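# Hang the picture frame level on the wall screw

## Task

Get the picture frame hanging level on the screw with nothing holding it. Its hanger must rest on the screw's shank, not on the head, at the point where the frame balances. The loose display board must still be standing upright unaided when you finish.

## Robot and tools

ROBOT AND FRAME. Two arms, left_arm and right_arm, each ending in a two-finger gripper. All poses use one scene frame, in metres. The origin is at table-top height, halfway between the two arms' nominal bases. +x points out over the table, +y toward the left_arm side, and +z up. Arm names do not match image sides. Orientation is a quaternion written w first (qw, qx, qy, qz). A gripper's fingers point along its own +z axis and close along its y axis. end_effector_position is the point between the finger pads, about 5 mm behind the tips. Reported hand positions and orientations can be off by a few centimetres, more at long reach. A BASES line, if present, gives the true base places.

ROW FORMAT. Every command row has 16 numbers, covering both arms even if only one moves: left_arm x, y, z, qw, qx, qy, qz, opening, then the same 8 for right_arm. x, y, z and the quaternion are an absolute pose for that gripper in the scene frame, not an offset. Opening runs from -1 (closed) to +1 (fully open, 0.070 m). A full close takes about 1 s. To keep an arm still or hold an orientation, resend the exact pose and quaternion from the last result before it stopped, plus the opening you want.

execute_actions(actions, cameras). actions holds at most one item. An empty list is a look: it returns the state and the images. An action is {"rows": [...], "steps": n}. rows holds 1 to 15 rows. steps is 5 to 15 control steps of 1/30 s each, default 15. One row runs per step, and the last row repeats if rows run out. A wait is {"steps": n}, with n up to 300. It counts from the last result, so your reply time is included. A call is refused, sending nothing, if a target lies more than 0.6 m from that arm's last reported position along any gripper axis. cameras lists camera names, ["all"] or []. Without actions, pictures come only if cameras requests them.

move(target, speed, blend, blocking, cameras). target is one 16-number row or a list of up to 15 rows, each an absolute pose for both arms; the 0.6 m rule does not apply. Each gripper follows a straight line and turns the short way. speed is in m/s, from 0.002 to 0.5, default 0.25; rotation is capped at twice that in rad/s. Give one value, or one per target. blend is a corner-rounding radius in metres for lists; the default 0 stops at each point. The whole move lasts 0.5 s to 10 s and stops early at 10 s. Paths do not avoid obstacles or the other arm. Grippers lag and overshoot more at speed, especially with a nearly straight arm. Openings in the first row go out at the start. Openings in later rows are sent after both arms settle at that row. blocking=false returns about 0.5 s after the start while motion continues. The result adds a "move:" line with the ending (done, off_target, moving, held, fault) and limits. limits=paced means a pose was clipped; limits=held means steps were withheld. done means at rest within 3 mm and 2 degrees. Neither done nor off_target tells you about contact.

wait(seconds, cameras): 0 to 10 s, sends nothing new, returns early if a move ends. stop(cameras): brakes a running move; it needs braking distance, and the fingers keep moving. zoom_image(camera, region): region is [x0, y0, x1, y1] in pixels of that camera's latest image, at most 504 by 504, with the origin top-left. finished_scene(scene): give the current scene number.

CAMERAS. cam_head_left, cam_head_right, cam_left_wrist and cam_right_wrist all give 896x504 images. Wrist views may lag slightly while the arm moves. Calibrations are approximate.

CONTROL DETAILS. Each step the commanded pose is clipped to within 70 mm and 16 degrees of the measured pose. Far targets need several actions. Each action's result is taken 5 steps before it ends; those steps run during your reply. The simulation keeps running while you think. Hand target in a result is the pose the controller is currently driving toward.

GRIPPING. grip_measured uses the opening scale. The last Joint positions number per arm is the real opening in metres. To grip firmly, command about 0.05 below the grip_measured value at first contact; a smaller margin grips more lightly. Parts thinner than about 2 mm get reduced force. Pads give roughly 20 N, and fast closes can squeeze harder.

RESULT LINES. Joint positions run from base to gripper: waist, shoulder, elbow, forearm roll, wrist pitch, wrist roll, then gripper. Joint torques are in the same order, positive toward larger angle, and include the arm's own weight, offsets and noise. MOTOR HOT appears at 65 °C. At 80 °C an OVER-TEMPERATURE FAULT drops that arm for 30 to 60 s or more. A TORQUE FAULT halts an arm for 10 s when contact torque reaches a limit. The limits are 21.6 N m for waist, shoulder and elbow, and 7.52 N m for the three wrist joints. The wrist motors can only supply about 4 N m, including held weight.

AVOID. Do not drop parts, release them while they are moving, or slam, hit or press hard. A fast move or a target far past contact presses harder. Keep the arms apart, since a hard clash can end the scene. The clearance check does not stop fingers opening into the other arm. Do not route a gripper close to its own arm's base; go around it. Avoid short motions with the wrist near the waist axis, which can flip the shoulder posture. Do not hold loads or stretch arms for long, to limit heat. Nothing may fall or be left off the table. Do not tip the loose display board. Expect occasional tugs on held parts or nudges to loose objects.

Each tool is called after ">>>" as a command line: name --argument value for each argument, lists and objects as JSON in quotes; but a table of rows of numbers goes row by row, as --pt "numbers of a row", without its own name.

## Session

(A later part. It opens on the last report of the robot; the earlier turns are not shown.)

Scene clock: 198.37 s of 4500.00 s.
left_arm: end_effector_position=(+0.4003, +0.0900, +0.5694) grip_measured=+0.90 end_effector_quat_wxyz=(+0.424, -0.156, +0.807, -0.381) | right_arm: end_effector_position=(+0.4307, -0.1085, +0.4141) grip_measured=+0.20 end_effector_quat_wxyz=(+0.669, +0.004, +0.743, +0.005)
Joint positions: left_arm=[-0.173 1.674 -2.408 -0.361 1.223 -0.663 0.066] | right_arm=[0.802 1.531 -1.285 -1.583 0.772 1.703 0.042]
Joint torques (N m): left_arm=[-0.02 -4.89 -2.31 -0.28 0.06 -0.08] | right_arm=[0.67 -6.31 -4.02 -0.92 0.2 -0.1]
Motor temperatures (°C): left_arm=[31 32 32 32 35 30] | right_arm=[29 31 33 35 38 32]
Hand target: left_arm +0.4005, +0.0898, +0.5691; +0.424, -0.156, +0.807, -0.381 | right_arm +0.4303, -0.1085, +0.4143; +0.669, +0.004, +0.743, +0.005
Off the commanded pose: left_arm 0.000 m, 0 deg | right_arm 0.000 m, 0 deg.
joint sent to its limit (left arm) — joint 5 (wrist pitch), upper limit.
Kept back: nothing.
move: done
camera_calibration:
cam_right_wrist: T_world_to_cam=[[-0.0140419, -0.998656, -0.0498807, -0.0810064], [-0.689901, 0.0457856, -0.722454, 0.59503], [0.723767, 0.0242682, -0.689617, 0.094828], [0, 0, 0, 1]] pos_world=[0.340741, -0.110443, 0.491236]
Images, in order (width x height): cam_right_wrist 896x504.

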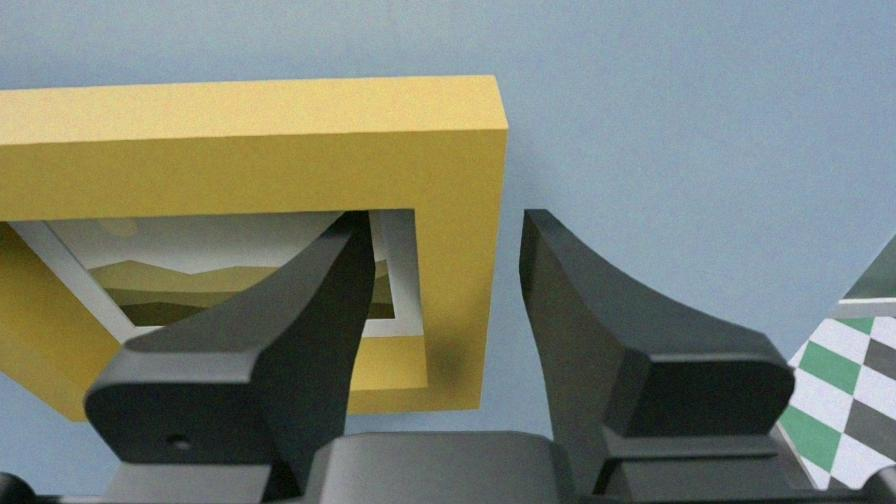

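>>> move --pt "0.4005 0.0898 0.5691 0.424 -0.156 0.807 -0.381 0.9 0.4303 -0.1110 0.4143 0.669 0.004 0.743 0.0045 0.2" --pt "0.4005 0.0898 0.5691 0.424 -0.156 0.807 -0.381 0.9 0.4303 -0.1110 0.4143 0.669 0.004 0.743 0.0045 -0.5" --speed '[0.03,0.03]' --cameras '["cam_right_wrist","cam_left_wrist"]'

>>> zoom_image --camera "cam_left_wrist" --region '[330, 225, 540, 325]'

>>> zoom_image --camera "cam_left_wrist" --region '[405, 235, 485, 275]'

Scene clock: 201.33 s of 4500.00 s.
left_arm: end_effector_position=(+0.4003, +0.0900, +0.5694) grip_measured=+0.90 end_effector_quat_wxyz=(+0.424, -0.156, +0.807, -0.381) | right_arm: end_effector_position=(+0.4302, -0.1106, +0.4143) grip_measured=-0.44 end_effector_quat_wxyz=(+0.669, +0.004, +0.743, +0.005)
Joint positions: left_arm=[-0.173 1.674 -2.408 -0.361 1.223 -0.663 0.067] | right_arm=[0.798 1.524 -1.278 -1.585 0.767 1.704 0.019]
Joint torques (N m): left_arm=[-0.1 -4.97 -2.31 -0.28 0.06 -0.07] | right_arm=[-0.48 -6 -3.87 -0.9 0.12 0.22]
Motor temperatures (°C): left_arm=[31 32 32 32 35 30] | right_arm=[29 31 33 35 38 32]
Hand target: left_arm +0.4005, +0.0898, +0.5691; +0.424, -0.156, +0.807, -0.381 | right_arm +0.4303, -0.1110, +0.4143; +0.669, +0.004, +0.743, +0.005
Off the commanded pose: left_arm 0.000 m, 0 deg | right_arm 0.000 m, 0 deg.
joint sent to its limit (left arm) — joint 5 (wrist pitch), upper limit.
Kept back: nothing.
move: done
camera_calibration:
cam_left_wrist: T_world_to_cam=[[-0.059773, -0.678443, 0.732217, -0.328397], [-0.940016, -0.208543, -0.269963, 0.549342], [0.335853, -0.704432, -0.625282, 0.406733], [0, 0, 0, 1]] pos_world=[0.360159, 0.178278, 0.643083]
cam_right_wrist: T_world_to_cam=[[-0.0131273, -0.998677, -0.0497141, -0.0835625], [-0.689712, 0.0450411, -0.722682, 0.594816], [0.723965, 0.0248015, -0.689391, 0.0952102], [0, 0, 0, 1]] pos_world=[0.340226, -0.112604, 0.491346]
Images, in order (width x height): cam_left_wrist 896x504, cam_right_wrist 896x504.

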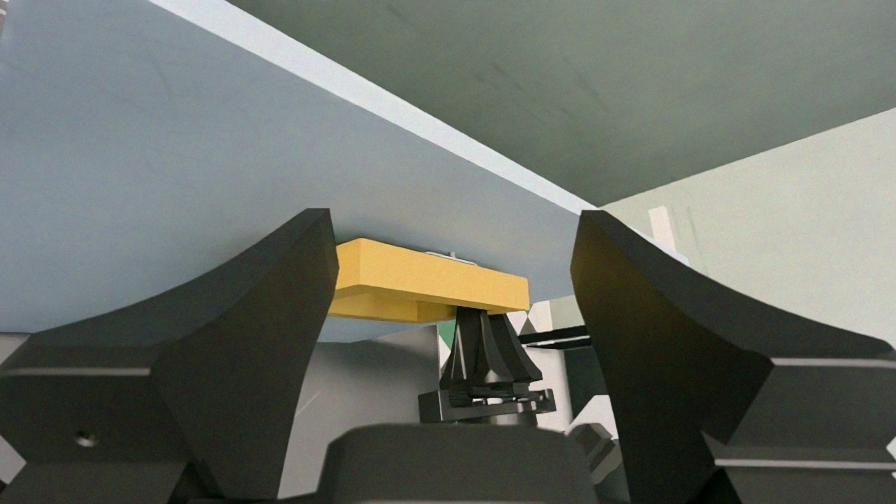

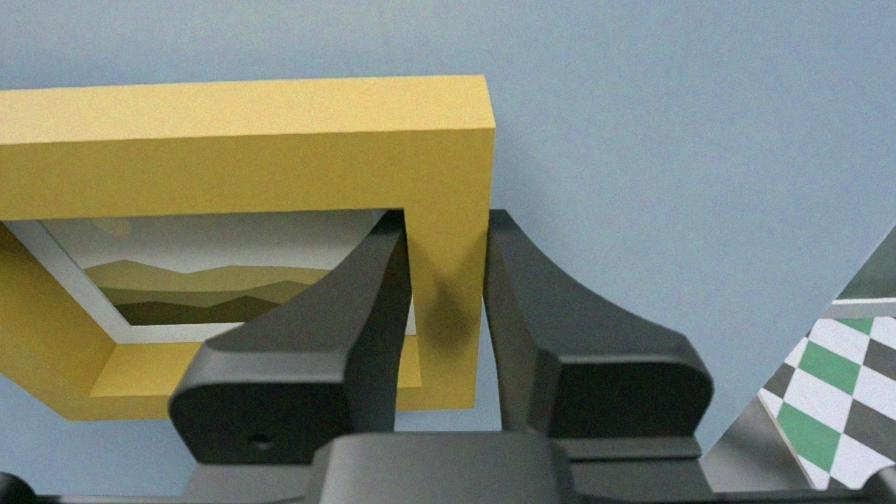

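Scaled by 2.400 from the camera's 896x504 image, which has a finer 1280x720 frame.

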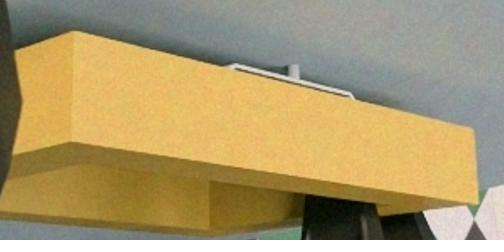

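Scaled by 6.300 from the camera's 896x504 image, which has a finer 1280x720 frame.

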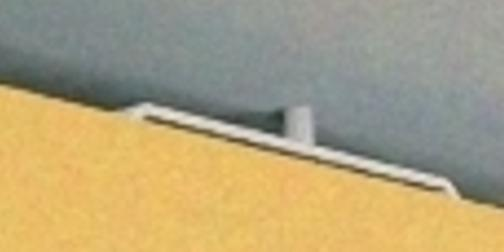

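>>> move --pt "0.4005 0.0898 0.5691 0.424 -0.156 0.807 -0.381 0.9 0.4303 -0.1106 0.4182 0.669 0.0005 0.743 0.0005 -0.5" --pt "0.4005 0.0898 0.5691 0.424 -0.156 0.807 -0.381 0.9 0.4303 -0.1091 0.4182 0.669 0.0005 0.743 0.0005 -0.5" --speed '[0.02,0.02]' --cameras '["cam_left_wrist"]'

>>> move --pt "0.4005 0.0898 0.5691 0.424 -0.156 0.807 -0.381 0.9 0.4303 -0.1092 0.4130 0.669 0.0005 0.743 0.0005 -0.5" --speed 0.012 --cameras '["cam_left_wrist","cam_right_wrist"]'

>>> zoom_image --camera "cam_left_wrist" --region '[330, 225, 540, 325]'

>>> zoom_image --camera "cam_left_wrist" --region '[405, 235, 485, 275]'

Scene clock: 202.70 s of 4500.00 s.
left_arm: end_effector_position=(+0.4003, +0.0900, +0.5694) grip_measured=+0.90 end_effector_quat_wxyz=(+0.424, -0.156, +0.807, -0.381) | right_arm: end_effector_position=(+0.4304, -0.1093, +0.4180) grip_measured=-0.44 end_effector_quat_wxyz=(+0.669, +0.000, +0.743, +0.000)
Joint positions: left_arm=[-0.173 1.674 -2.408 -0.361 1.223 -0.663 0.066] | right_arm=[0.802 1.528 -1.297 -1.567 0.774 1.67 0.019]
Joint torques (N m): left_arm=[-0.1 -4.94 -2.2 -0.31 0.07 -0.08] | right_arm=[0.23 -6.05 -5.66 -1.28 0.07 0.43]
Motor temperatures (°C): left_arm=[31 32 32 32 35 30] | right_arm=[29 31 33 35 38 32]
Hand target: left_arm +0.4005, +0.0898, +0.5691; +0.424, -0.156, +0.807, -0.381 | right_arm +0.4303, -0.1091, +0.4182; +0.669, +0.000, +0.743, +0.001
Off the commanded pose: left_arm 0.000 m, 0 deg | right_arm 0.000 m, 0 deg.
joint sent to its limit (left arm) — joint 5 (wrist pitch), upper limit.
Kept back: nothing.
move: done
camera_calibration:
cam_left_wrist: T_world_to_cam=[[-0.059773, -0.678443, 0.732217, -0.328397], [-0.940016, -0.208543, -0.269963, 0.549342], [0.335853, -0.704432, -0.625282, 0.406733], [0, 0, 0, 1]] pos_world=[0.360159, 0.178278, 0.643083]
Images, in order (width x height): cam_left_wrist 896x504.

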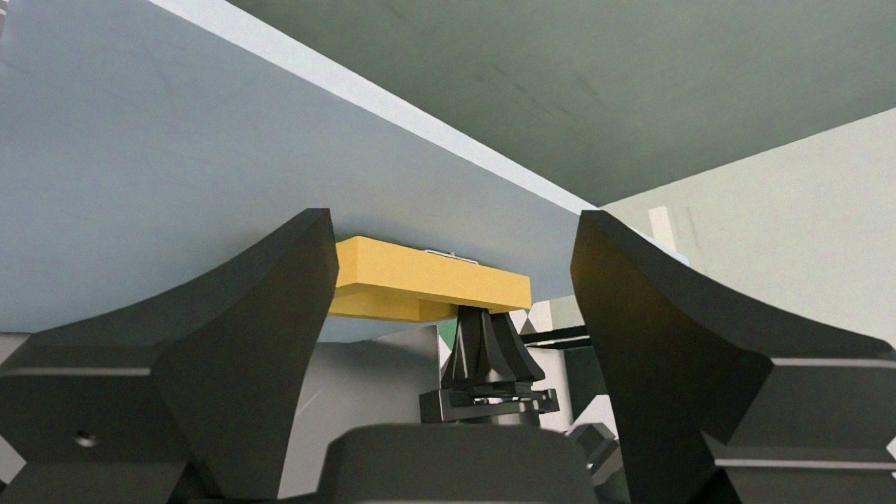

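Scene clock: 203.40 s of 4500.00 s.
left_arm: end_effector_position=(+0.4003, +0.0900, +0.5694) grip_measured=+0.90 end_effector_quat_wxyz=(+0.424, -0.156, +0.807, -0.381) | right_arm: end_effector_position=(+0.4302, -0.1094, +0.4142) grip_measured=-0.44 end_effector_quat_wxyz=(+0.670, +0.001, +0.742, +0.001)
Joint positions: left_arm=[-0.173 1.674 -2.408 -0.361 1.223 -0.663 0.066] | right_arm=[0.802 1.528 -1.28 -1.59 0.774 1.701 0.02]
Joint torques (N m): left_arm=[0 -4.77 -2.32 -0.28 0.08 -0.07] | right_arm=[0.82 -3 -2.2 -0.35 -0.35 -0.64]
Motor temperatures (°C): left_arm=[31 32 32 32 35 30] | right_arm=[29 31 33 35 38 32]
Hand target: left_arm +0.4005, +0.0898, +0.5691; +0.424, -0.156, +0.807, -0.381 | right_arm +0.4303, -0.1092, +0.4130; +0.669, +0.001, +0.743, +0.001
Off the commanded pose: left_arm 0.000 m, 0 deg | right_arm 0.001 m, 0 deg.
joint sent to its limit (left arm) — joint 5 (wrist pitch), upper limit.
Kept back: nothing.
move: done
camera_calibration:
cam_left_wrist: T_world_to_cam=[[-0.059773, -0.678443, 0.732217, -0.328397], [-0.940016, -0.208543, -0.269963, 0.549342], [0.335853, -0.704432, -0.625282, 0.406733], [0, 0, 0, 1]] pos_world=[0.360159, 0.178278, 0.643083]
cam_right_wrist: T_world_to_cam=[[-0.0144766, -0.999068, -0.0406573, -0.0855831], [-0.687442, 0.0394719, -0.725166, 0.594174], [0.726095, 0.0174516, -0.687373, 0.0925937], [0, 0, 0, 1]] pos_world=[0.339989, -0.110572, 0.491042]
Images, in order (width x height): cam_left_wrist 896x504, cam_right_wrist 896x504.

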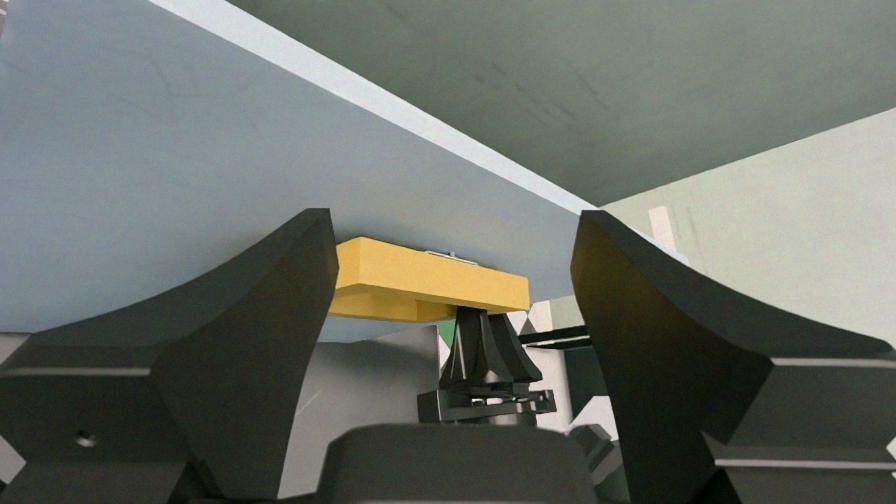

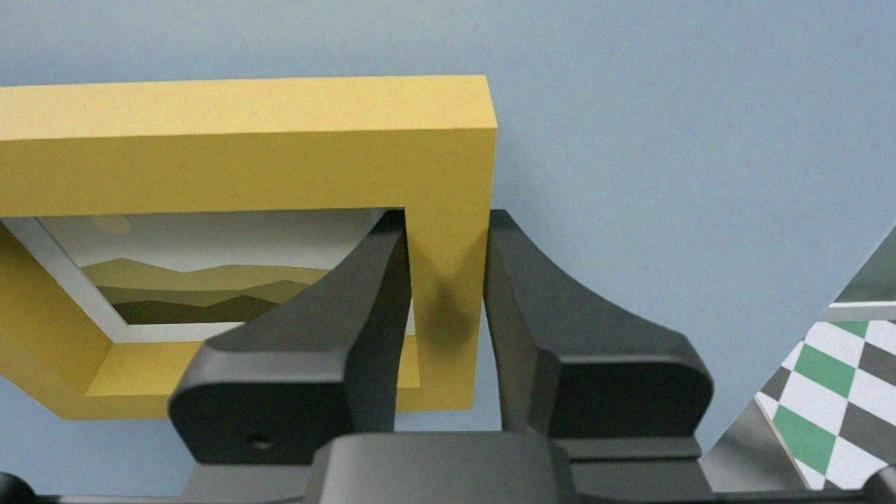

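Scaled by 2.400 from the camera's 896x504 image, which has a finer 1280x720 frame.

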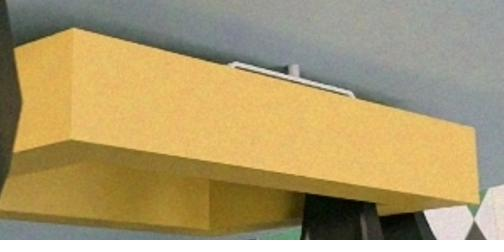

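Scaled by 6.300 from the camera's 896x504 image, which has a finer 1280x720 frame.

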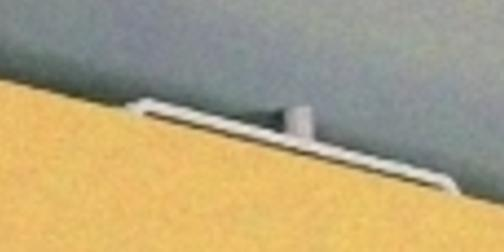

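>>> move --pt "0.4005 0.0898 0.5691 0.424 -0.156 0.807 -0.381 0.9 0.4303 -0.1092 0.4182 0.669 0.0005 0.743 0.0005 -0.5" --pt "0.4005 0.0898 0.5691 0.424 -0.156 0.807 -0.381 0.9 0.4303 -0.1071 0.4182 0.669 0.0005 0.743 0.0005 -0.5" --speed '[0.02,0.02]' --cameras '["cam_left_wrist"]'

>>> zoom_image --camera "cam_left_wrist" --region '[405, 235, 485, 275]'

>>> move --pt "0.4005 0.0898 0.5691 0.424 -0.156 0.807 -0.381 0.9 0.4303 -0.1072 0.4130 0.669 0.0005 0.743 0.0005 -0.5" --speed 0.012 --cameras '["cam_left_wrist","cam_right_wrist"]'

>>> zoom_image --camera "cam_left_wrist" --region '[330, 225, 540, 325]'

>>> zoom_image --camera "cam_left_wrist" --region '[405, 235, 485, 275]'

Scene clock: 205.47 s of 4500.00 s.
left_arm: end_effector_position=(+0.4003, +0.0900, +0.5694) grip_measured=+0.90 end_effector_quat_wxyz=(+0.424, -0.156, +0.807, -0.381) | right_arm: end_effector_position=(+0.4304, -0.1041, +0.4159) grip_measured=-0.44 end_effector_quat_wxyz=(+0.668, -0.004, +0.745, +0.002)
Joint positions: left_arm=[-0.173 1.674 -2.408 -0.361 1.223 -0.663 0.066] | right_arm=[0.811 1.537 -1.302 -1.566 0.774 1.668 0.019]
Joint torques (N m): left_arm=[-0.18 -4.93 -2.46 -0.31 0.09 -0.1] | right_arm=[-1.13 -7.88 -5.15 -1.18 0.35 0.46]
Motor temperatures (°C): left_arm=[31 32 32 32 35 30] | right_arm=[29 31 33 35 38 32]
Hand target: left_arm +0.4005, +0.0898, +0.5691; +0.424, -0.156, +0.807, -0.381 | right_arm +0.4303, -0.1071, +0.4182; +0.669, +0.000, +0.743, +0.001
Off the commanded pose: left_arm 0.000 m, 0 deg | right_arm 0.004 m, 1 deg.
joint sent to its limit (left arm) — joint 5 (wrist pitch), upper limit.
Kept back: nothing.
move: off_target (right_arm)
camera_calibration:
cam_left_wrist: T_world_to_cam=[[-0.059773, -0.678443, 0.732217, -0.328397], [-0.940016, -0.208543, -0.269963, 0.549342], [0.335853, -0.704432, -0.625282, 0.406733], [0, 0, 0, 1]] pos_world=[0.360159, 0.178278, 0.643083]
Images, in order (width x height): cam_left_wrist 896x504.

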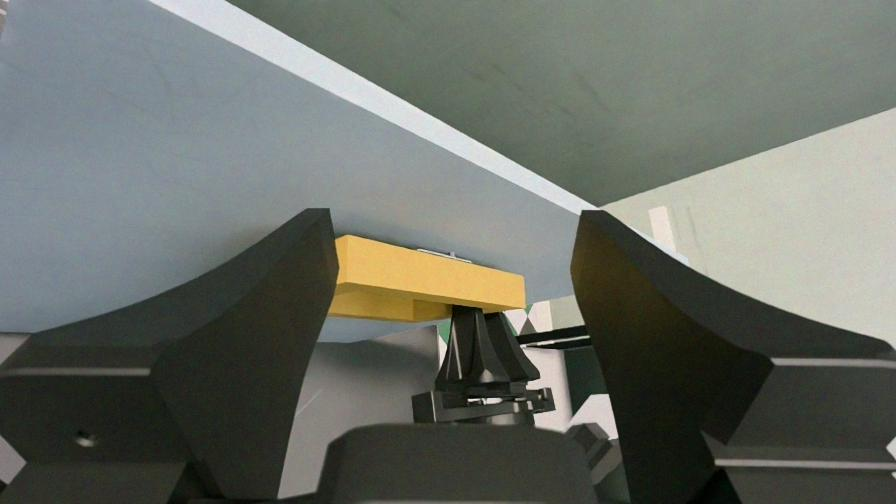

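Scaled by 6.300 from the camera's 896x504 image, which has a finer 1280x720 frame.

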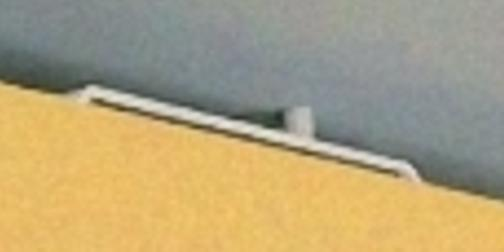

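Scene clock: 206.17 s of 4500.00 s.
left_arm: end_effector_position=(+0.4003, +0.0900, +0.5694) grip_measured=+0.90 end_effector_quat_wxyz=(+0.424, -0.156, +0.807, -0.381) | right_arm: end_effector_position=(+0.4299, -0.1056, +0.4151) grip_measured=-0.45 end_effector_quat_wxyz=(+0.671, -0.001, +0.741, +0.003)
Joint positions: left_arm=[-0.173 1.674 -2.408 -0.361 1.223 -0.663 0.067] | right_arm=[0.81 1.533 -1.287 -1.591 0.776 1.7 0.019]
Joint torques (N m): left_arm=[0.02 -5 -2.27 -0.29 0.04 -0.05] | right_arm=[-6.29 -5.68 -0.91 0.96 2.06 -0.05]
Motor temperatures (°C): left_arm=[31 32 32 32 35 30] | right_arm=[29 31 33 35 38 32]
Hand target: left_arm +0.4005, +0.0898, +0.5691; +0.424, -0.156, +0.807, -0.381 | right_arm +0.4303, -0.1072, +0.4130; +0.669, +0.000, +0.743, +0.001
Off the commanded pose: left_arm 0.000 m, 0 deg | right_arm 0.003 m, 0 deg.
joint sent to its limit (left arm) — joint 5 (wrist pitch), upper limit.
Kept back: nothing.
move: done
camera_calibration:
cam_left_wrist: T_world_to_cam=[[-0.059773, -0.678443, 0.732217, -0.328397], [-0.940016, -0.208543, -0.269963, 0.549342], [0.335853, -0.704432, -0.625282, 0.406733], [0, 0, 0, 1]] pos_world=[0.360159, 0.178278, 0.643083]
cam_right_wrist: T_world_to_cam=[[-0.00832049, -0.999187, -0.0394437, -0.0849263], [-0.685826, 0.034408, -0.726951, 0.593946], [0.727718, 0.0210029, -0.685555, 0.0923512], [0, 0, 0, 1]] pos_world=[0.339432, -0.107233, 0.491732]
Images, in order (width x height): cam_left_wrist 896x504, cam_right_wrist 896x504.

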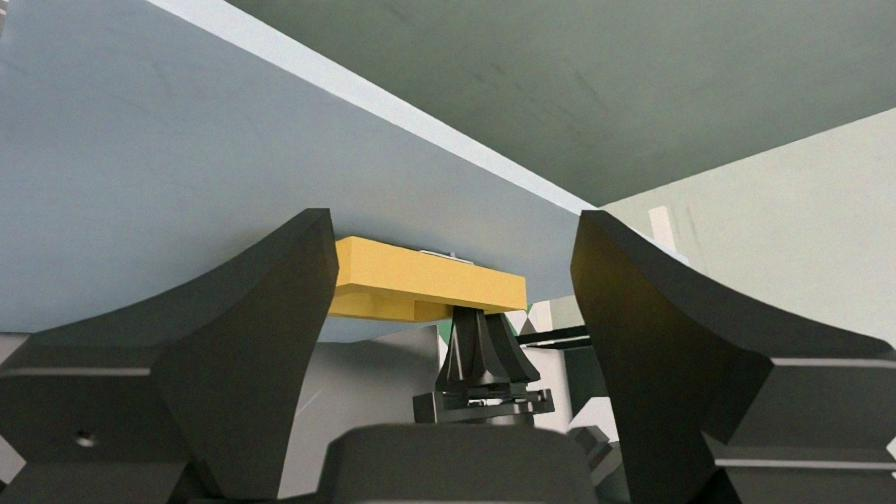

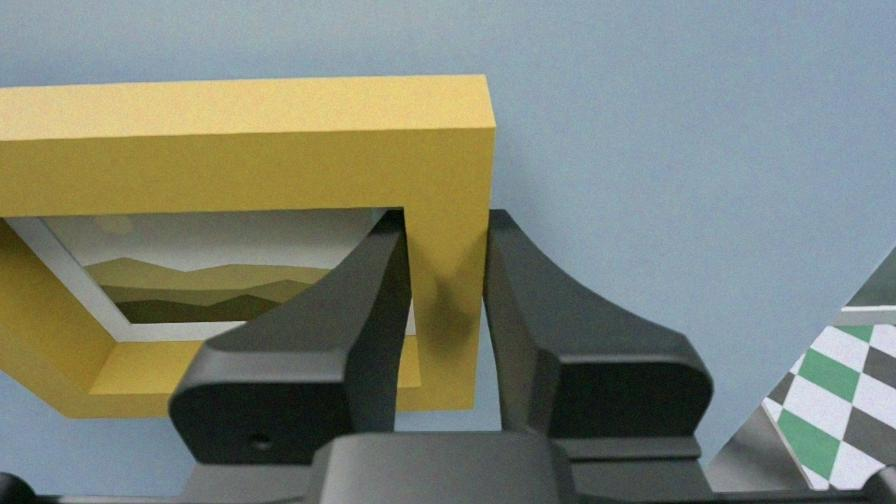

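Scaled by 2.400 from the camera's 896x504 image, which has a finer 1280x720 frame.

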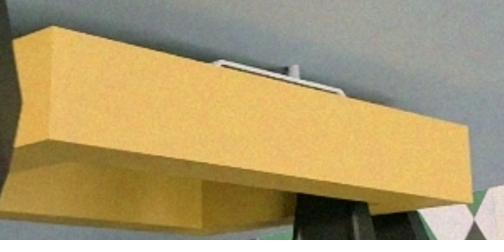

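Scaled by 6.300 from the camera's 896x504 image, which has a finer 1280x720 frame.

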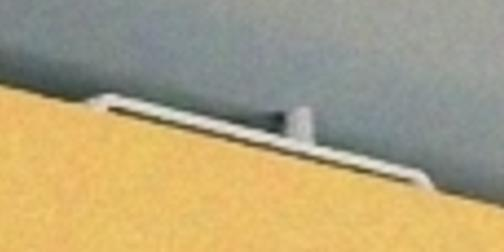

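>>> move --pt "0.4005 0.0898 0.5691 0.424 -0.156 0.807 -0.381 0.9 0.4303 -0.1072 0.4178 0.669 0.0005 0.743 0.0005 -0.5" --speed 0.02 --cameras '["cam_left_wrist"]'

>>> zoom_image --camera "cam_left_wrist" --region '[405, 235, 485, 275]'

Scene clock: 207.20 s of 4500.00 s.
left_arm: end_effector_position=(+0.4003, +0.0900, +0.5694) grip_measured=+0.90 end_effector_quat_wxyz=(+0.424, -0.156, +0.807, -0.381) | right_arm: end_effector_position=(+0.4301, -0.1073, +0.4157) grip_measured=-0.44 end_effector_quat_wxyz=(+0.667, +0.001, +0.745, +0.000)
Joint positions: left_arm=[-0.173 1.674 -2.408 -0.361 1.223 -0.663 0.067] | right_arm=[0.808 1.533 -1.298 -1.563 0.779 1.671 0.02]
Joint torques (N m): left_arm=[-0.13 -4.9 -2.38 -0.31 0.06 -0.08] | right_arm=[-8.47 -4.31 -3.92 -0.34 2.29 0.26]
Motor temperatures (°C): left_arm=[31 32 32 32 35 30] | right_arm=[29 31 33 35 39 32]
Hand target: left_arm +0.4005, +0.0898, +0.5691; +0.424, -0.156, +0.807, -0.381 | right_arm +0.4303, -0.1072, +0.4178; +0.669, +0.001, +0.743, +0.001
Off the commanded pose: left_arm 0.000 m, 0 deg | right_arm 0.002 m, 0 deg.
joint sent to its limit (left arm) — joint 5 (wrist pitch), upper limit.
Kept back: nothing.
move: done
camera_calibration:
cam_left_wrist: T_world_to_cam=[[-0.059773, -0.678443, 0.732217, -0.328397], [-0.940016, -0.208543, -0.269963, 0.549342], [0.335853, -0.704432, -0.625282, 0.406733], [0, 0, 0, 1]] pos_world=[0.360159, 0.178278, 0.643083]
Images, in order (width x height): cam_left_wrist 896x504.

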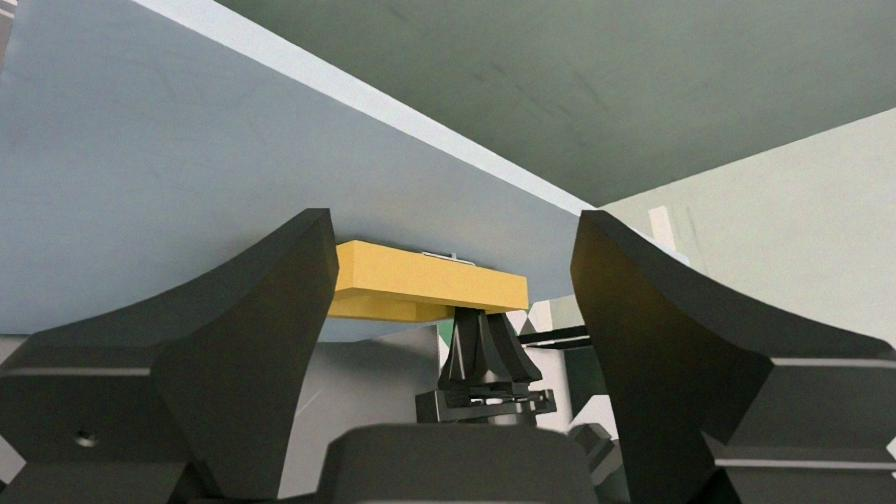

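Scaled by 6.300 from the camera's 896x504 image, which has a finer 1280x720 frame.

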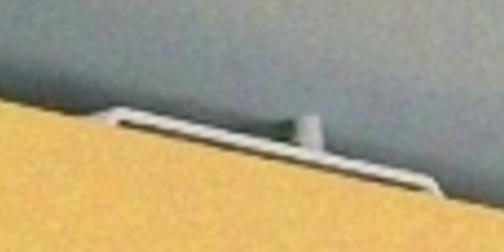

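>>> execute_actions --actions '[]' --cameras '["cam_left_wrist","cam_head_left","cam_right_wrist"]'

>>> zoom_image --camera "cam_left_wrist" --region '[330, 225, 540, 325]'

Scene clock: 208.27 s of 4500.00 s.
left_arm: end_effector_position=(+0.4003, +0.0900, +0.5694) grip_measured=+0.90 end_effector_quat_wxyz=(+0.424, -0.156, +0.807, -0.381) | right_arm: end_effector_position=(+0.4304, -0.1077, +0.4169) grip_measured=-0.44 end_effector_quat_wxyz=(+0.668, +0.001, +0.744, +0.000)
Joint positions: left_arm=[-0.173 1.674 -2.408 -0.361 1.223 -0.663 0.067] | right_arm=[0.807 1.533 -1.3 -1.566 0.78 1.671 0.02]
Joint torques (N m): left_arm=[-0.07 -4.9 -2.29 -0.27 0.06 -0.05] | right_arm=[-4.02 -7.02 -6.13 -1.61 0.88 0.57]
Motor temperatures (°C): left_arm=[31 32 32 32 35 30] | right_arm=[29 31 33 35 39 32]
Hand target: left_arm +0.4005, +0.0898, +0.5691; +0.424, -0.156, +0.807, -0.381 | right_arm +0.4303, -0.1072, +0.4178; +0.669, +0.001, +0.743, +0.000
Off the commanded pose: left_arm 0.000 m, 0 deg | right_arm 0.001 m, 0 deg.
Steps of this call (1-32: nothing new was sent). Readings (end_effector_position of left_arm | right_arm):
1: (+0.4003, +0.0900, +0.5694) | (+0.4301, -0.1073, +0.4157)
2: (+0.4003, +0.0900, +0.5694) | (+0.4302, -0.1075, +0.4159)
4: (+0.4003, +0.0900, +0.5694) | (+0.4303, -0.1078, +0.4159)
8: (+0.4003, +0.0900, +0.5694) | (+0.4304, -0.1078, +0.4165)
32: the state above
camera_calibration:
cam_left_wrist: T_world_to_cam=[[-0.059773, -0.678443, 0.732217, -0.328397], [-0.940016, -0.208543, -0.269963, 0.549342], [0.335853, -0.704432, -0.625282, 0.406733], [0, 0, 0, 1]] pos_world=[0.360159, 0.178278, 0.643083]
cam_right_wrist: T_world_to_cam=[[-0.0163201, -0.999126, -0.0384772, -0.0839276], [-0.690971, 0.0390847, -0.721826, 0.596283], [0.722699, 0.0148063, -0.691005, 0.0969893], [0, 0, 0, 1]] pos_world=[0.34055, -0.108596, 0.494203]
Images, in order (width x height): cam_head_left 896x504, cam_left_wrist 896x504, cam_right_wrist 896x504.

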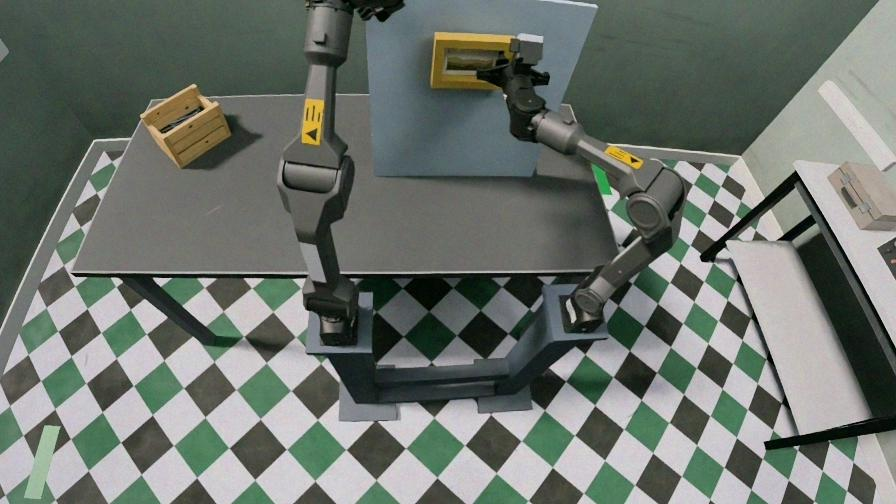

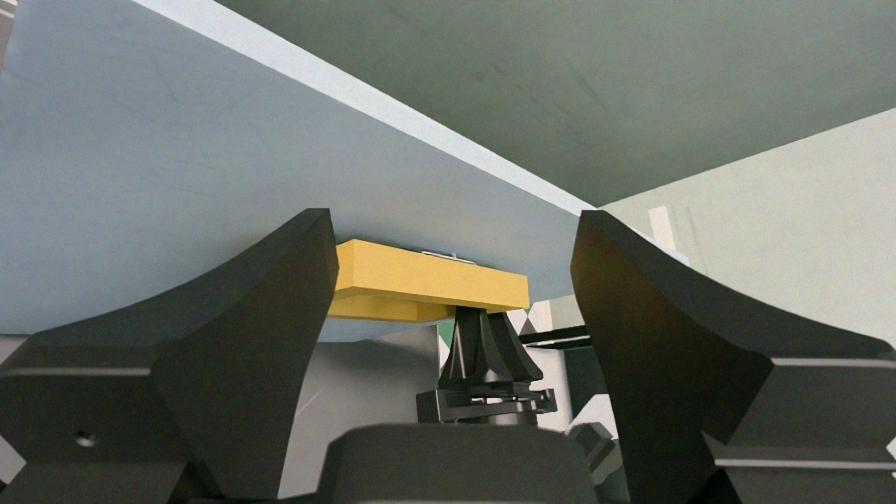

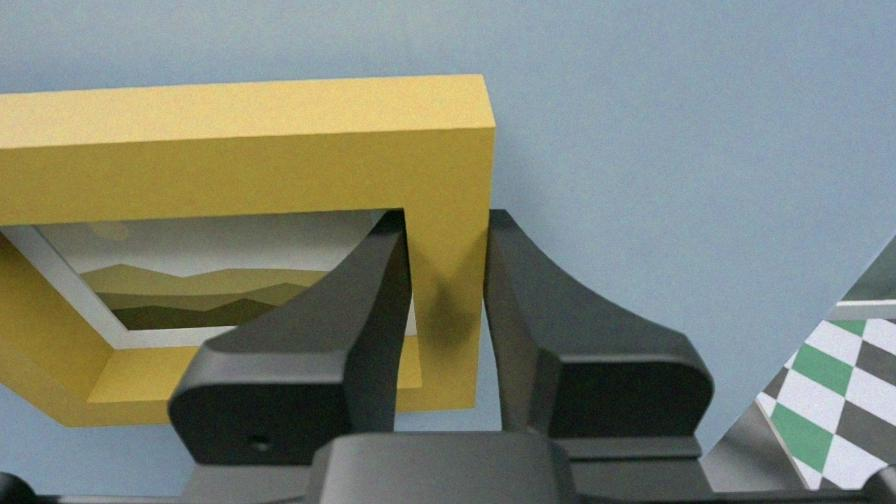

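Scaled by 2.400 from the camera's 896x504 image, which has a finer 1280x720 frame.

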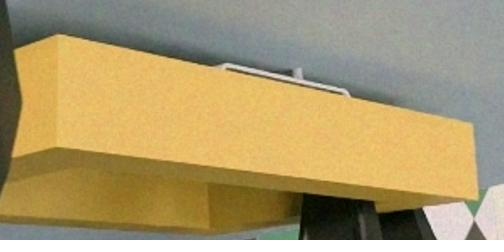

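>>> move --pt "0.4005 0.0898 0.5691 0.424 -0.156 0.807 -0.381 0.9 0.4295 -0.1085 0.4188 0.669 0.0005 0.743 0.0005 -0.5" --speed 0.02 --cameras '["cam_left_wrist","cam_right_wrist"]'

>>> zoom_image --camera "cam_left_wrist" --region '[330, 225, 540, 325]'

>>> zoom_image --camera "cam_left_wrist" --region '[405, 235, 485, 275]'

Scene clock: 209.77 s of 4500.00 s.
left_arm: end_effector_position=(+0.4003, +0.0900, +0.5694) grip_measured=+0.90 end_effector_quat_wxyz=(+0.424, -0.156, +0.807, -0.381) | right_arm: end_effector_position=(+0.4296, -0.1087, +0.4197) grip_measured=-0.44 end_effector_quat_wxyz=(+0.670, +0.001, +0.743, +0.001)
Joint positions: left_arm=[-0.173 1.674 -2.408 -0.361 1.223 -0.663 0.066] | right_arm=[0.806 1.527 -1.301 -1.565 0.778 1.667 0.02]
Joint torques (N m): left_arm=[-0.12 -4.95 -2.28 -0.29 0.08 -0.07] | right_arm=[-0.79 -7.42 -4.4 -1.15 0.16 0.08]
Motor temperatures (°C): left_arm=[31 32 32 32 35 30] | right_arm=[29 31 33 35 39 32]
Hand target: left_arm +0.4005, +0.0898, +0.5691; +0.424, -0.156, +0.807, -0.381 | right_arm +0.4295, -0.1085, +0.4188; +0.669, +0.001, +0.743, +0.000
Off the commanded pose: left_arm 0.000 m, 0 deg | right_arm 0.001 m, 0 deg.
joint sent to its limit (left arm) — joint 5 (wrist pitch), upper limit.
Kept back: nothing.
move: done
camera_calibration:
cam_left_wrist: T_world_to_cam=[[-0.059773, -0.678443, 0.732217, -0.328397], [-0.940016, -0.208543, -0.269963, 0.549342], [0.335853, -0.704432, -0.625282, 0.406733], [0, 0, 0, 1]] pos_world=[0.360159, 0.178278, 0.643083]
cam_right_wrist: T_world_to_cam=[[-0.0148687, -0.999083, -0.0401436, -0.0847248], [-0.68818, 0.0393513, -0.724472, 0.597642], [0.725387, 0.0168541, -0.688135, 0.0973749], [0, 0, 0, 1]] pos_world=[0.339391, -0.109806, 0.49658]
Images, in order (width x height): cam_left_wrist 896x504, cam_right_wrist 896x504.

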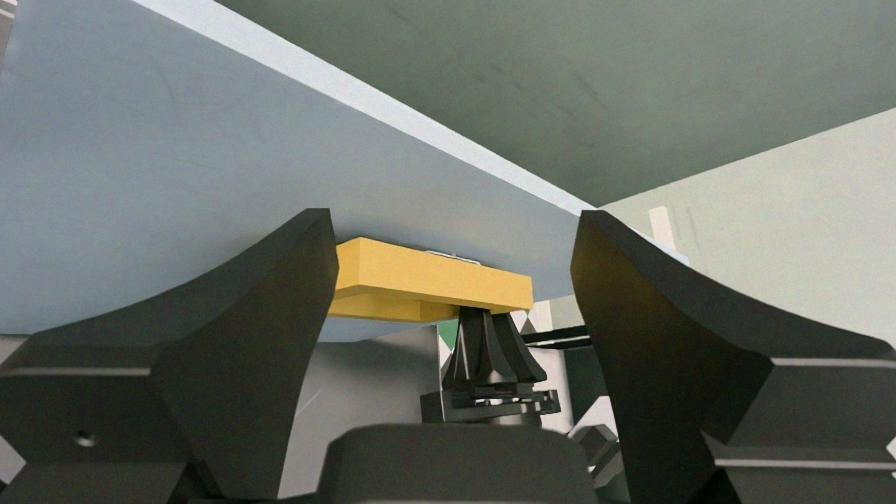

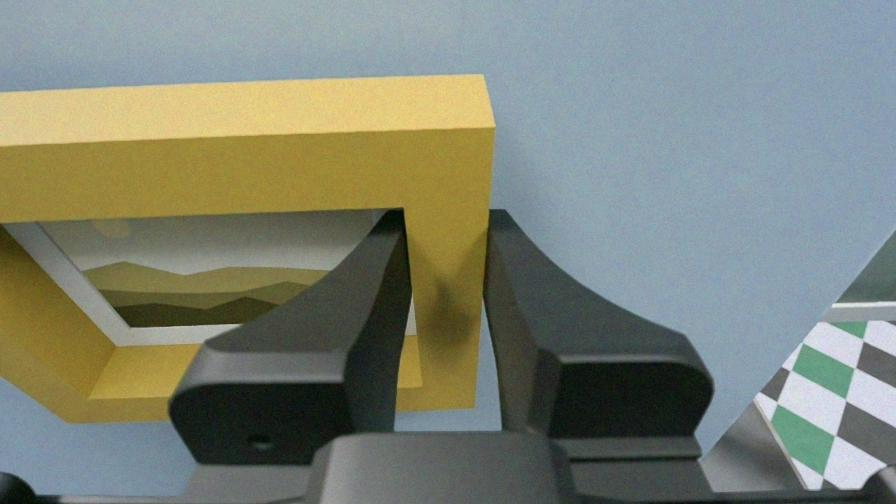

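Scaled by 2.400 from the camera's 896x504 image, which has a finer 1280x720 frame.

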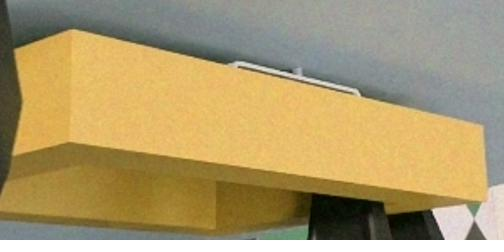

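Scaled by 6.300 from the camera's 896x504 image, which has a finer 1280x720 frame.

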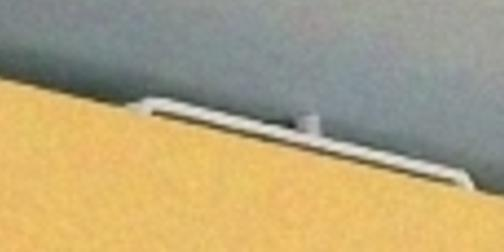

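>>> move --pt "0.4005 0.0898 0.5691 0.424 -0.156 0.807 -0.381 0.9 0.4297 -0.1115 0.4172 0.669 0.0005 0.743 0.0005 -0.5" --pt "0.4005 0.0898 0.5691 0.424 -0.156 0.807 -0.381 0.9 0.4297 -0.1115 0.4133 0.669 0.0005 0.743 0.0005 -0.5" --speed '[0.02,0.012]' --cameras '["cam_left_wrist","cam_right_wrist"]'

>>> zoom_image --camera "cam_left_wrist" --region '[330, 225, 540, 325]'

>>> zoom_image --camera "cam_left_wrist" --region '[405, 235, 485, 275]'

Scene clock: 211.23 s of 4500.00 s.
left_arm: end_effector_position=(+0.4003, +0.0900, +0.5694) grip_measured=+0.90 end_effector_quat_wxyz=(+0.424, -0.156, +0.807, -0.381) | right_arm: end_effector_position=(+0.4295, -0.1115, +0.4144) grip_measured=-0.44 end_effector_quat_wxyz=(+0.670, +0.001, +0.742, +0.001)
Joint positions: left_arm=[-0.173 1.674 -2.408 -0.361 1.223 -0.663 0.066] | right_arm=[0.798 1.521 -1.273 -1.59 0.769 1.7 0.02]
Joint torques (N m): left_arm=[-0.05 -4.96 -2.22 -0.3 0.05 -0.06] | right_arm=[0.18 -4.09 -2.92 -0.64 -0.07 -0.4]
Motor temperatures (°C): left_arm=[31 32 32 32 35 30] | right_arm=[29 31 33 35 39 32]
Hand target: left_arm +0.4005, +0.0898, +0.5691; +0.424, -0.156, +0.807, -0.381 | right_arm +0.4297, -0.1115, +0.4133; +0.669, +0.001, +0.743, +0.001
Off the commanded pose: left_arm 0.000 m, 0 deg | right_arm 0.001 m, 0 deg.
joint sent to its limit (left arm) — joint 5 (wrist pitch), upper limit.
Kept back: nothing.
move: done
camera_calibration:
cam_left_wrist: T_world_to_cam=[[-0.059773, -0.678443, 0.732217, -0.328397], [-0.940016, -0.208543, -0.269963, 0.549342], [0.335853, -0.704432, -0.625282, 0.406733], [0, 0, 0, 1]] pos_world=[0.360159, 0.178278, 0.643083]
cam_right_wrist: T_world_to_cam=[[-0.0134875, -0.999078, -0.0407486, -0.0880331], [-0.68787, 0.0388477, -0.724793, 0.593861], [0.725708, 0.0182541, -0.68776, 0.0936753], [0, 0, 0, 1]] pos_world=[0.339331, -0.112732, 0.491266]
Images, in order (width x height): cam_left_wrist 896x504, cam_right_wrist 896x504.

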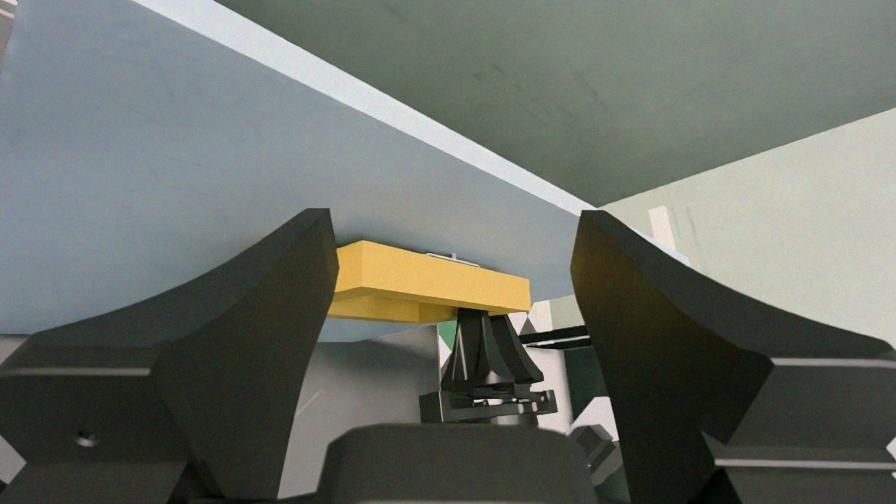

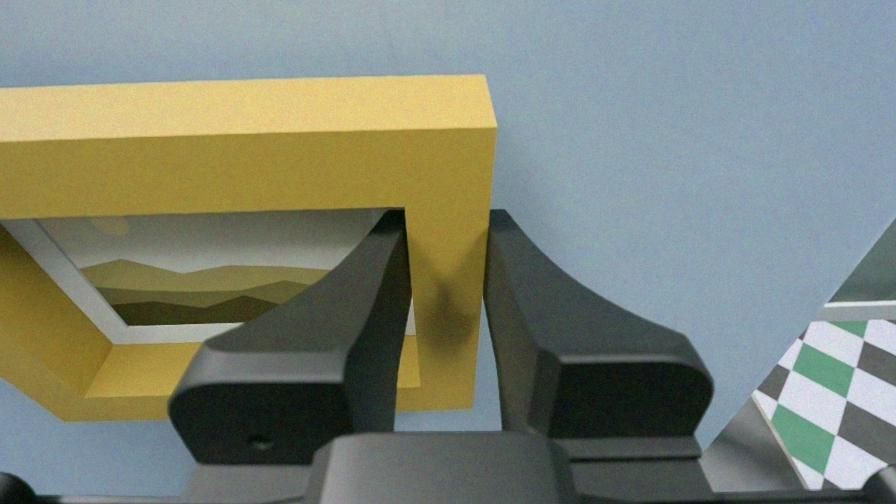

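Scaled by 2.400 from the camera's 896x504 image, which has a finer 1280x720 frame.

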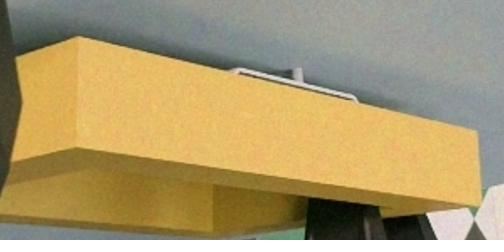

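Scaled by 6.300 from the camera's 896x504 image, which has a finer 1280x720 frame.

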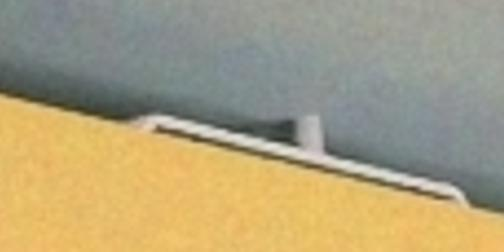

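>>> move --pt "0.4005 0.0898 0.5691 0.424 -0.156 0.807 -0.381 0.9 0.4297 -0.1115 0.4138 0.669 0.0005 0.743 0.0005 0.2" --speed 0.05 --cameras '["cam_left_wrist","cam_right_wrist"]'

>>> zoom_image --camera "cam_left_wrist" --region '[330, 225, 540, 325]'

>>> zoom_image --camera "cam_left_wrist" --region '[405, 235, 485, 275]'

Scene clock: 213.40 s of 4500.00 s.
left_arm: end_effector_position=(+0.4003, +0.0900, +0.5694) grip_measured=+0.90 end_effector_quat_wxyz=(+0.424, -0.156, +0.807, -0.381) | right_arm: end_effector_position=(+0.4297, -0.1111, +0.4129) grip_measured=+0.20 end_effector_quat_wxyz=(+0.668, +0.000, +0.744, +0.001)
Joint positions: left_arm=[-0.173 1.674 -2.408 -0.361 1.223 -0.663 0.067] | right_arm=[0.798 1.523 -1.272 -1.586 0.768 1.697 0.042]
Joint torques (N m): left_arm=[-0.05 -4.93 -2.22 -0.31 0.06 -0.05] | right_arm=[-0.45 -6.53 -4.78 -0.98 0.2 -0.12]
Motor temperatures (°C): left_arm=[31 32 32 32 35 30] | right_arm=[29 31 33 35 39 32]
Hand target: left_arm +0.4005, +0.0898, +0.5691; +0.424, -0.156, +0.807, -0.381 | right_arm +0.4297, -0.1115, +0.4138; +0.669, +0.000, +0.743, +0.000
Off the commanded pose: left_arm 0.000 m, 0 deg | right_arm 0.001 m, 0 deg.
joint sent to its limit (left arm) — joint 5 (wrist pitch), upper limit.
Kept back: nothing.
move: done
camera_calibration:
cam_left_wrist: T_world_to_cam=[[-0.059773, -0.678443, 0.732217, -0.328397], [-0.940016, -0.208543, -0.269963, 0.549342], [0.335853, -0.704432, -0.625282, 0.406733], [0, 0, 0, 1]] pos_world=[0.360159, 0.178278, 0.643083]
cam_right_wrist: T_world_to_cam=[[-0.0133036, -0.999162, -0.038719, -0.088632], [-0.691047, 0.037174, -0.721853, 0.592838], [0.722687, 0.0171534, -0.690962, 0.0949781], [0, 0, 0, 1]] pos_world=[0.33986, -0.112225, 0.490136]
Images, in order (width x height): cam_left_wrist 896x504, cam_right_wrist 896x504.

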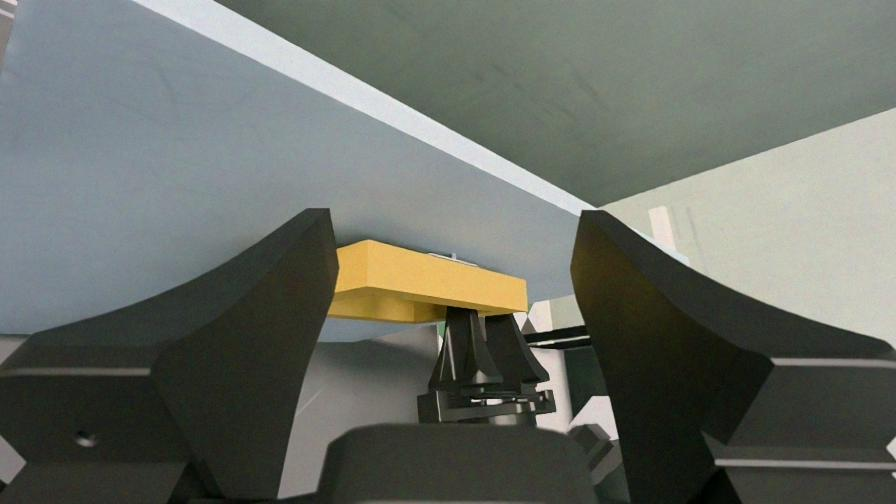

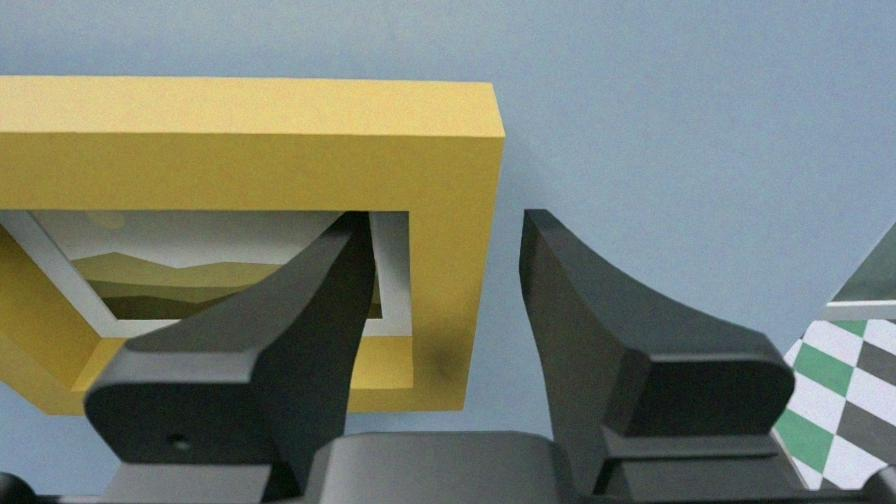

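Scaled by 2.400 from the camera's 896x504 image, which has a finer 1280x720 frame.

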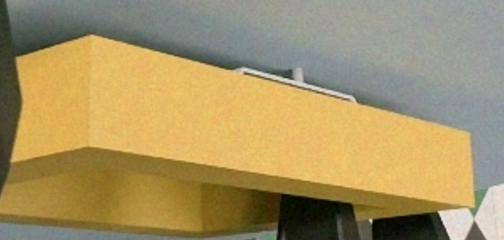

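Scaled by 6.300 from the camera's 896x504 image, which has a finer 1280x720 frame.

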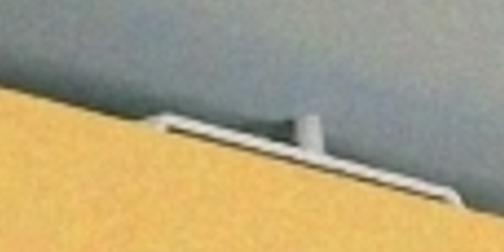

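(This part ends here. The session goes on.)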